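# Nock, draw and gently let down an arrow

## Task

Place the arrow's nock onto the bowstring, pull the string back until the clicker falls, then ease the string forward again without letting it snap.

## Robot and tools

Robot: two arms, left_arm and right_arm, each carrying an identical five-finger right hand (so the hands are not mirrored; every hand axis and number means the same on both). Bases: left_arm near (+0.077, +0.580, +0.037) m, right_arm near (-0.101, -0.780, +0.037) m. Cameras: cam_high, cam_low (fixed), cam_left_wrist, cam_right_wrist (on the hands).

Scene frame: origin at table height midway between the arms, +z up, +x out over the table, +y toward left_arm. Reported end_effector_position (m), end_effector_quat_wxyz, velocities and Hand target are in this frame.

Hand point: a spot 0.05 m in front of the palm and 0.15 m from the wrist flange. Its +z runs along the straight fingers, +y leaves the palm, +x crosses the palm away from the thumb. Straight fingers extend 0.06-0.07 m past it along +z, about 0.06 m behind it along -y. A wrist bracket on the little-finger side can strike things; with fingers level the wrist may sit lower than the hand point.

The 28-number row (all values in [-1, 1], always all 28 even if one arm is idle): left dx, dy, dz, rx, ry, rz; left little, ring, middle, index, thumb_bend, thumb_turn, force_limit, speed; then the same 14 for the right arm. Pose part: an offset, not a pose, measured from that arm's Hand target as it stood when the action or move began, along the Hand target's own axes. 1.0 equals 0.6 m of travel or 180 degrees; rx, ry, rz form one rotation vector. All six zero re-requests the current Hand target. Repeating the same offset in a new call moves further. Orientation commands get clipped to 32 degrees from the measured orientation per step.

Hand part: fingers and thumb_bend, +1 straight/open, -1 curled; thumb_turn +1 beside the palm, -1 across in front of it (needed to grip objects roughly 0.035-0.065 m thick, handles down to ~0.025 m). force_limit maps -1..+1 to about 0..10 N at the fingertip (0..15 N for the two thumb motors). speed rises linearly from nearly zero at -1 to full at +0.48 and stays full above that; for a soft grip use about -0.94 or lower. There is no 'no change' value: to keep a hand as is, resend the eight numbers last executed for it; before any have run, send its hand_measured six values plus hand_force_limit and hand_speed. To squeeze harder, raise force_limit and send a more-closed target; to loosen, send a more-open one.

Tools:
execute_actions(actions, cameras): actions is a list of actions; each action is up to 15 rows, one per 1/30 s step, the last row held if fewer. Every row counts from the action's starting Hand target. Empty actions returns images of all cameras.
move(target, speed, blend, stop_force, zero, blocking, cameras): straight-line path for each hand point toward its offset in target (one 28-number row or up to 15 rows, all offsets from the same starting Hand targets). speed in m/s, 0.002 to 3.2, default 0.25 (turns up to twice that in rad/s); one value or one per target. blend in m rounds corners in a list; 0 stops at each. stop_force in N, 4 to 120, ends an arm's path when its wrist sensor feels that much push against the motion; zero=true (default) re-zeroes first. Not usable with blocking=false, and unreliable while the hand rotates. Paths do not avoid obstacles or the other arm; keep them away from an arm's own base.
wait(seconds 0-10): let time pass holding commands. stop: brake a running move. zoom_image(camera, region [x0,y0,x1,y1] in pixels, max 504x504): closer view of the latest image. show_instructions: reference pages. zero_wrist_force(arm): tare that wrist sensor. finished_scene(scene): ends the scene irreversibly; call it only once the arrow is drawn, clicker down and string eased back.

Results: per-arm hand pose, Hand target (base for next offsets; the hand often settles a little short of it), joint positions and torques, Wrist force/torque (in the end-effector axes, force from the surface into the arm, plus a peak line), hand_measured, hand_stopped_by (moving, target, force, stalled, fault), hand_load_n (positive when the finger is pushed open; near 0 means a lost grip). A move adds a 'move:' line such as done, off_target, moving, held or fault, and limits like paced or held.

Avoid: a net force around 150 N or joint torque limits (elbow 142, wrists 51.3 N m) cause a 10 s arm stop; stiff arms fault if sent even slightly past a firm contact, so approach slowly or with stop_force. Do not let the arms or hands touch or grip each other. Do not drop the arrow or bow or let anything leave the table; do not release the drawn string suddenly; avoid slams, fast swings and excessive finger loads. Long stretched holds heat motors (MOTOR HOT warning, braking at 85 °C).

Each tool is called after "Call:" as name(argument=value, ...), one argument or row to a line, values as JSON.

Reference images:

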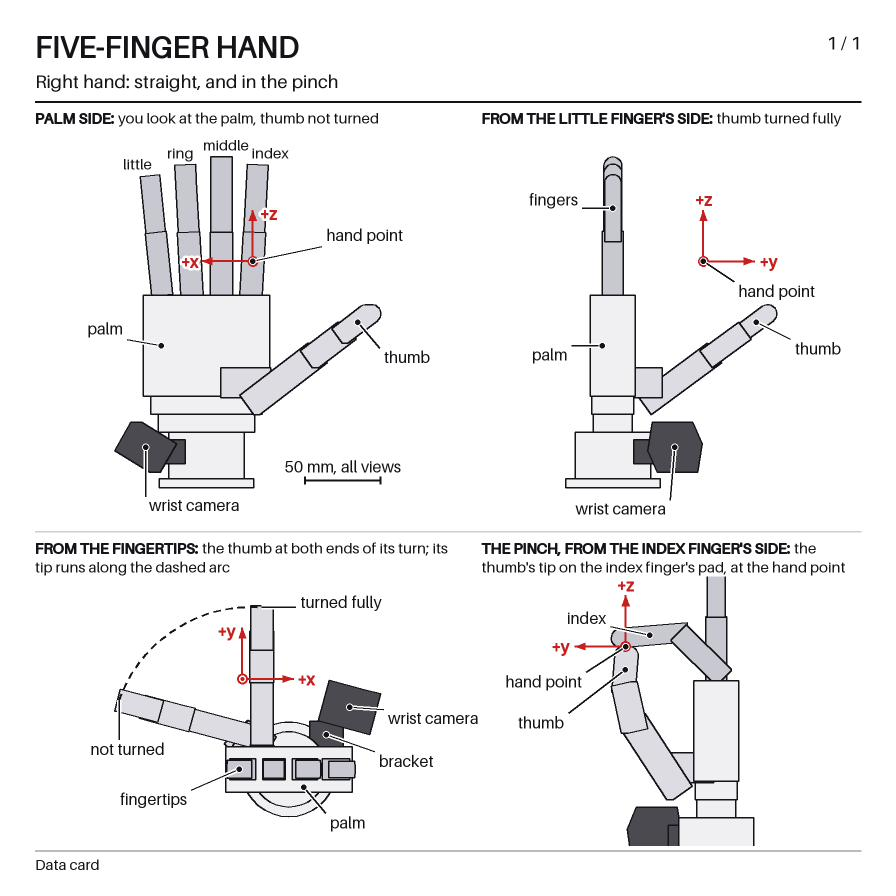

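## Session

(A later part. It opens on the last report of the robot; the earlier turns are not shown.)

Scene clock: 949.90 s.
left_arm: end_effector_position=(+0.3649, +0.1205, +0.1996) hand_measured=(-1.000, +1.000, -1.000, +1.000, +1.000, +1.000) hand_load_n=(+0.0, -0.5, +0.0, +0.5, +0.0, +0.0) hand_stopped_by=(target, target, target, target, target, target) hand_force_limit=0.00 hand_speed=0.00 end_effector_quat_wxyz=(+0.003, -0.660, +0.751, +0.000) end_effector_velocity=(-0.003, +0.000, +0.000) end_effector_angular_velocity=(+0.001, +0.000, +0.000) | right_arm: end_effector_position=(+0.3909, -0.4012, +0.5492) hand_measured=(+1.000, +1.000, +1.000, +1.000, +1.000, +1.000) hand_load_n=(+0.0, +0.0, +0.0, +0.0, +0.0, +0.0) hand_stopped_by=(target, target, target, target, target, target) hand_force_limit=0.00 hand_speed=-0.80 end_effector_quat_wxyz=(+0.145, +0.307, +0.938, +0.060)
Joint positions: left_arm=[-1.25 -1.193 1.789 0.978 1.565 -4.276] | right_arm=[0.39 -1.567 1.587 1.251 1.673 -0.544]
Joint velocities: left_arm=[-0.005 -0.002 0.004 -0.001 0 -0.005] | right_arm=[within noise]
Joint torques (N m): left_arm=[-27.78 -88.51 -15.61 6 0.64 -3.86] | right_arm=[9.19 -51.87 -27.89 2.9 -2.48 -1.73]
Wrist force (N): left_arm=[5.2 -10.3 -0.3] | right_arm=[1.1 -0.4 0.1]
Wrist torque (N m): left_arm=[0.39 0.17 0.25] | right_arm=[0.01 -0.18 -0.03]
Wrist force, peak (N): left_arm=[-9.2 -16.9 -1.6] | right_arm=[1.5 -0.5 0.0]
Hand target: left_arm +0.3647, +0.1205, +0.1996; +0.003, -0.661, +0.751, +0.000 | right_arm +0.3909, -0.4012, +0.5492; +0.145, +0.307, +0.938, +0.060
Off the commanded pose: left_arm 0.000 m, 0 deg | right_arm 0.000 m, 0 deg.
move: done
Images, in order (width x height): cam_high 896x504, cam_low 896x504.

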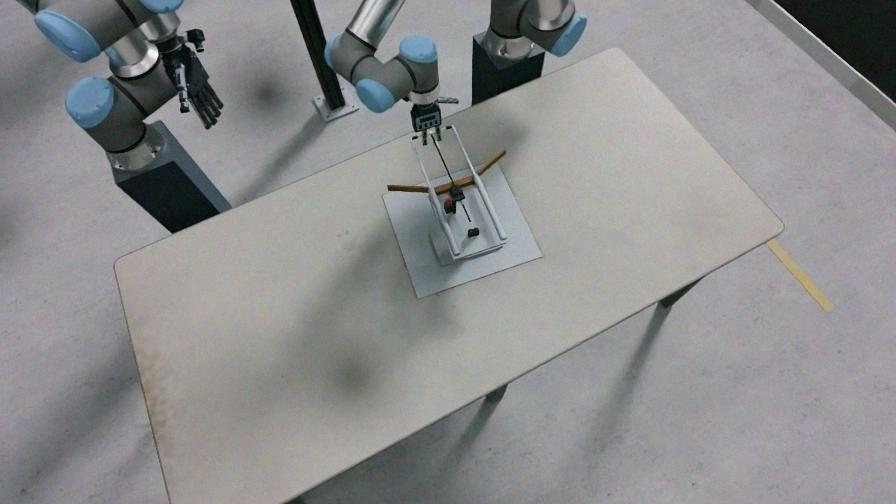

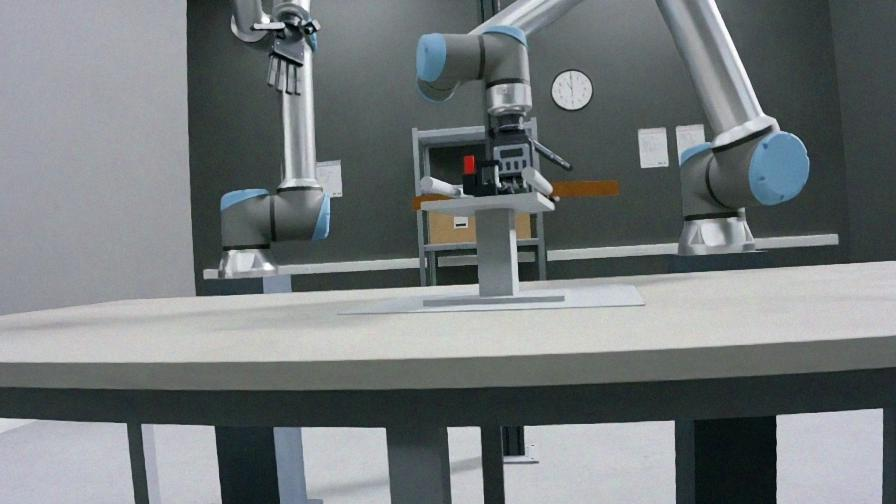

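Call:
move(
  target=[
    [0,-0.1,0,0,0,0,-1,1,-1,1,1,1,0.0,0,0,0,0,0,0,0,1,1,1,1,1,1,0,-0.8],
    [0,-0.1483,0,0,0,0,-1,1,-1,1,1,1,0.0,0,0,0,0,0,0,0,1,1,1,1,1,1,0,-0.8],
  ],
  speed=[0.05,0.025],
  cameras=["cam_high","cam_left_wrist"],
)

Call:
zoom_image(
  camera="cam_high",
  region=[390, 100, 510, 260],
)

Call:
zoom_image(
  camera="cam_left_wrist",
  region=[180, 130, 400, 330],
)

Scene clock: 957.97 s.
left_arm: end_effector_position=(+0.4531, +0.1091, +0.2000) hand_measured=(-1.000, +1.000, -1.000, +1.000, +1.000, +1.000) hand_load_n=(+0.0, +0.0, +0.0, +0.0, +0.0, +0.0) hand_stopped_by=(target, target, target, target, target, target) hand_force_limit=0.00 hand_speed=0.00 end_effector_quat_wxyz=(+0.003, -0.661, +0.751, +0.000) | right_arm: end_effector_position=(+0.3909, -0.4012, +0.5492) hand_measured=(+1.000, +1.000, +1.000, +1.000, +1.000, +1.000) hand_load_n=(-0.5, +0.0, +0.0, +0.0, +0.0, +0.0) hand_stopped_by=(target, target, target, target, target, target) hand_force_limit=0.00 hand_speed=-0.80 end_effector_quat_wxyz=(+0.145, +0.307, +0.938, +0.060)
Joint positions: left_arm=[-1.122 -1.103 1.651 1.025 1.565 -4.148] | right_arm=[0.39 -1.567 1.587 1.251 1.673 -0.544]
Joint torques (N m): left_arm=[-16.95 -91.43 -24.47 3.59 -0.87 -1.74] | right_arm=[11.09 -52.7 -28.34 2.31 -2.61 -1.75]
Wrist force (N): left_arm=[-0.1 -0.2 0.0] | right_arm=[1.2 -0.5 -0.1]
Wrist torque (N m): left_arm=[0.01 0.06 -0.09] | right_arm=[0.00 -0.18 -0.03]
Wrist force, peak (N): left_arm=[6.2 -10.7 -0.5] | right_arm=[1.5 -0.5 -0.1]
Hand target: left_arm +0.4529, +0.1091, +0.2000; +0.003, -0.661, +0.751, +0.000 | right_arm +0.3909, -0.4012, +0.5492; +0.145, +0.307, +0.938, +0.060
Off the commanded pose: left_arm 0.000 m, 0 deg | right_arm 0.000 m, 0 deg.
move: done
camera_calibration:
cam_left_wrist: T_world_to_cam=[[-0.995321, -0.0966021, 0.00191542, 0.465946], [-0.0827733, 0.86273, 0.498844, -0.150307], [-0.0498419, 0.496352, -0.866689, 0.256589], [0, 0, 0, 1]] pos_world=[0.464113, 0.0473274, 0.29647]
Images, in order (width x height): cam_high 896x504, cam_left_wrist 616x616.

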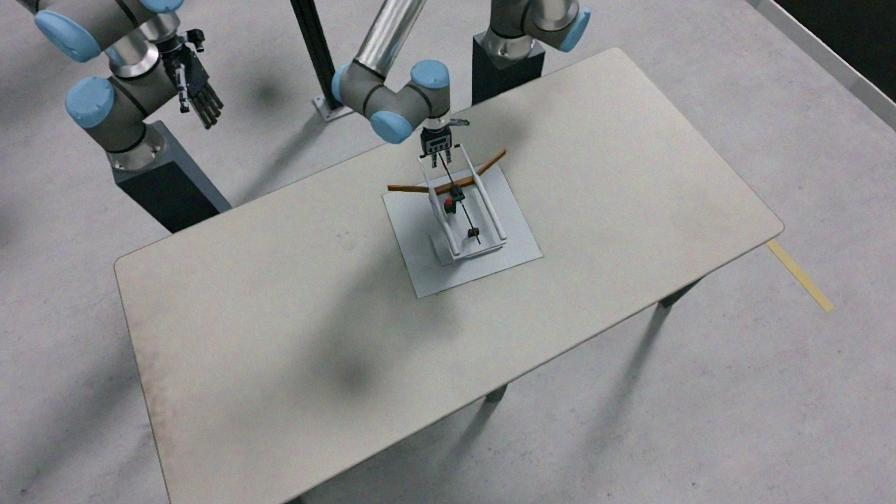

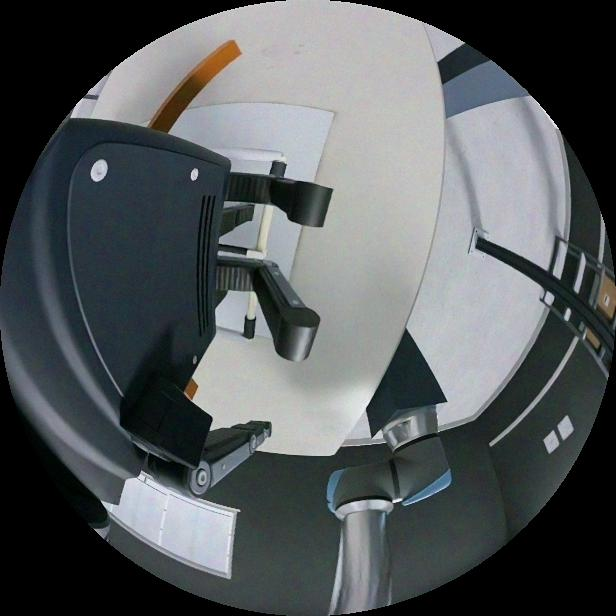

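Scaled by 3.150 from the camera's 896x504 image, which has a finer 1280x720 frame.

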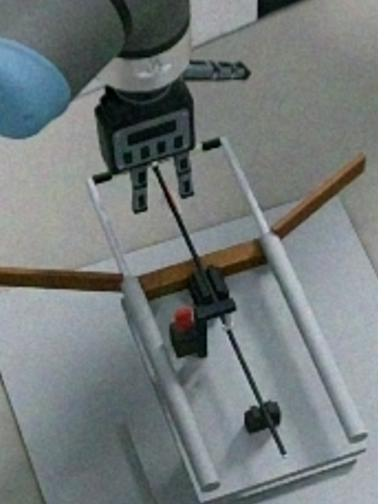

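Scaled by 2.291 from the camera's 616x616 image, which has a finer 880x880 frame.

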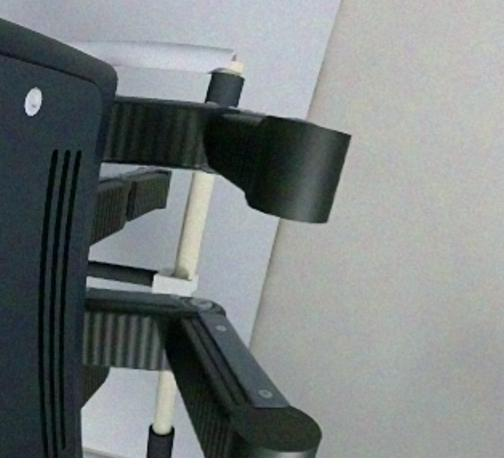

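Call:
move(
  target=[0,0,-0.25,0,0,0,-1,1,-1,1,1,1,0.0,0,0,0,0,0,0,0,1,1,1,1,1,1,0,-0.8],
  speed=0.12,
  cameras=["cam_high","cam_left_wrist"],
)

Call:
zoom_image(
  camera="cam_high",
  region=[390, 100, 510, 260],
)

Call:
zoom_image(
  camera="cam_left_wrist",
  region=[200, 110, 340, 270],
)

Scene clock: 964.60 s.
left_arm: end_effector_position=(+0.4522, +0.1084, +0.3501) hand_measured=(-1.000, +1.000, -1.000, +1.000, +1.000, +1.000) hand_load_n=(+0.0, +0.0, +0.0, +0.0, +0.0, +0.0) hand_stopped_by=(target, target, target, target, target, target) hand_force_limit=0.00 hand_speed=0.00 end_effector_quat_wxyz=(+0.003, -0.661, +0.751, +0.000) | right_arm: end_effector_position=(+0.3909, -0.4012, +0.5492) hand_measured=(+1.000, +1.000, +1.000, +1.000, +1.000, +1.000) hand_load_n=(+0.0, +0.0, +0.0, +0.0, -0.5, +0.0) hand_stopped_by=(target, target, target, target, target, target) hand_force_limit=0.00 hand_speed=-0.80 end_effector_quat_wxyz=(+0.145, +0.307, +0.938, +0.060)
Joint positions: left_arm=[-1.124 -1.205 1.512 1.266 1.565 -4.15] | right_arm=[0.39 -1.567 1.587 1.251 1.673 -0.544]
Joint torques (N m): left_arm=[-19.18 -60.1 -29.89 3.28 0.84 -2.84] | right_arm=[10.56 -53.44 -28.38 2.38 -2.68 -1.61]
Wrist force (N): left_arm=[-0.5 0.0 -0.6] | right_arm=[1.2 -0.4 -0.1]
Wrist torque (N m): left_arm=[0.10 0.11 0.04] | right_arm=[0.02 -0.19 -0.03]
Wrist force, peak (N): left_arm=[-0.5 -0.3 -1.9] | right_arm=[1.3 -0.7 -0.3]
Hand target: left_arm +0.4522, +0.1084, +0.3500; +0.003, -0.661, +0.751, +0.000 | right_arm +0.3909, -0.4012, +0.5492; +0.145, +0.307, +0.938, +0.060
Off the commanded pose: left_arm 0.000 m, 0 deg | right_arm 0.000 m, 0 deg.
move: done
camera_calibration:
cam_left_wrist: T_world_to_cam=[[-0.995319, -0.0966323, 0.00180591, 0.464744], [-0.0828654, 0.862837, 0.498644, -0.224528], [-0.0497433, 0.49616, -0.866805, 0.386998], [0, 0, 0, 1]] pos_world=[0.463213, 0.0466276, 0.446572]
Images, in order (width x height): cam_high 896x504, cam_left_wrist 616x616.

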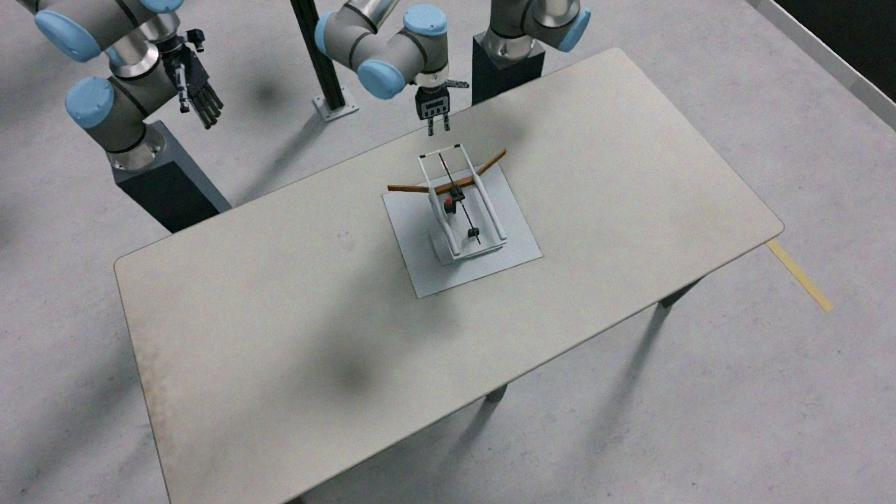

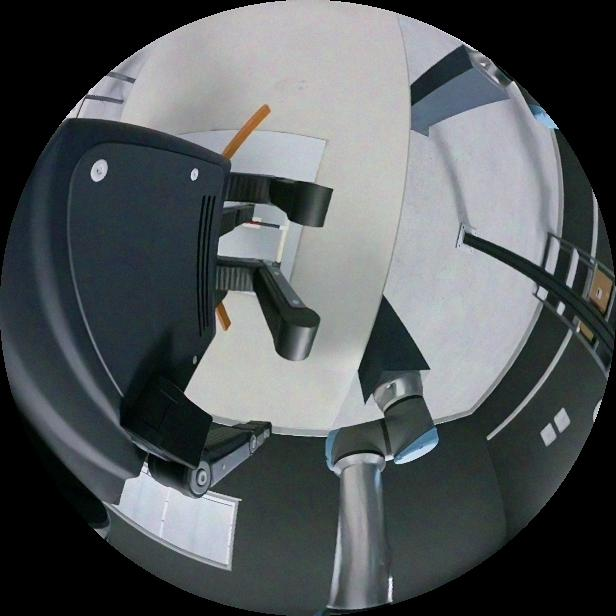

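Scaled by 3.150 from the camera's 896x504 image, which has a finer 1280x720 frame.

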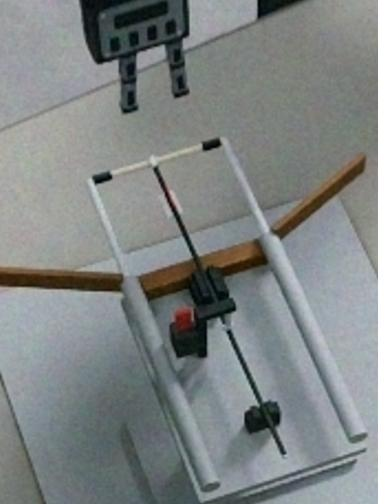

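Scaled by 3.150 from the camera's 616x616 image, which has a finer 880x880 frame.

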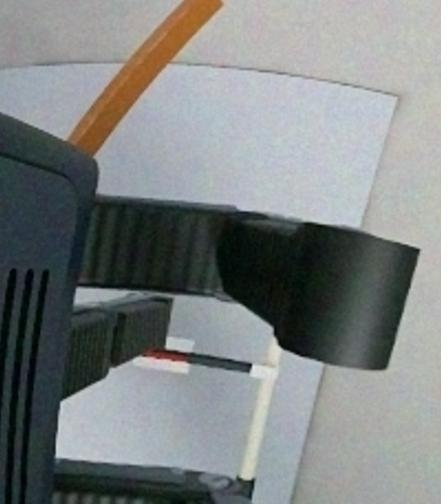

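Call:
finished_scene(
  scene=1,
)

The scene is finished: the task was done.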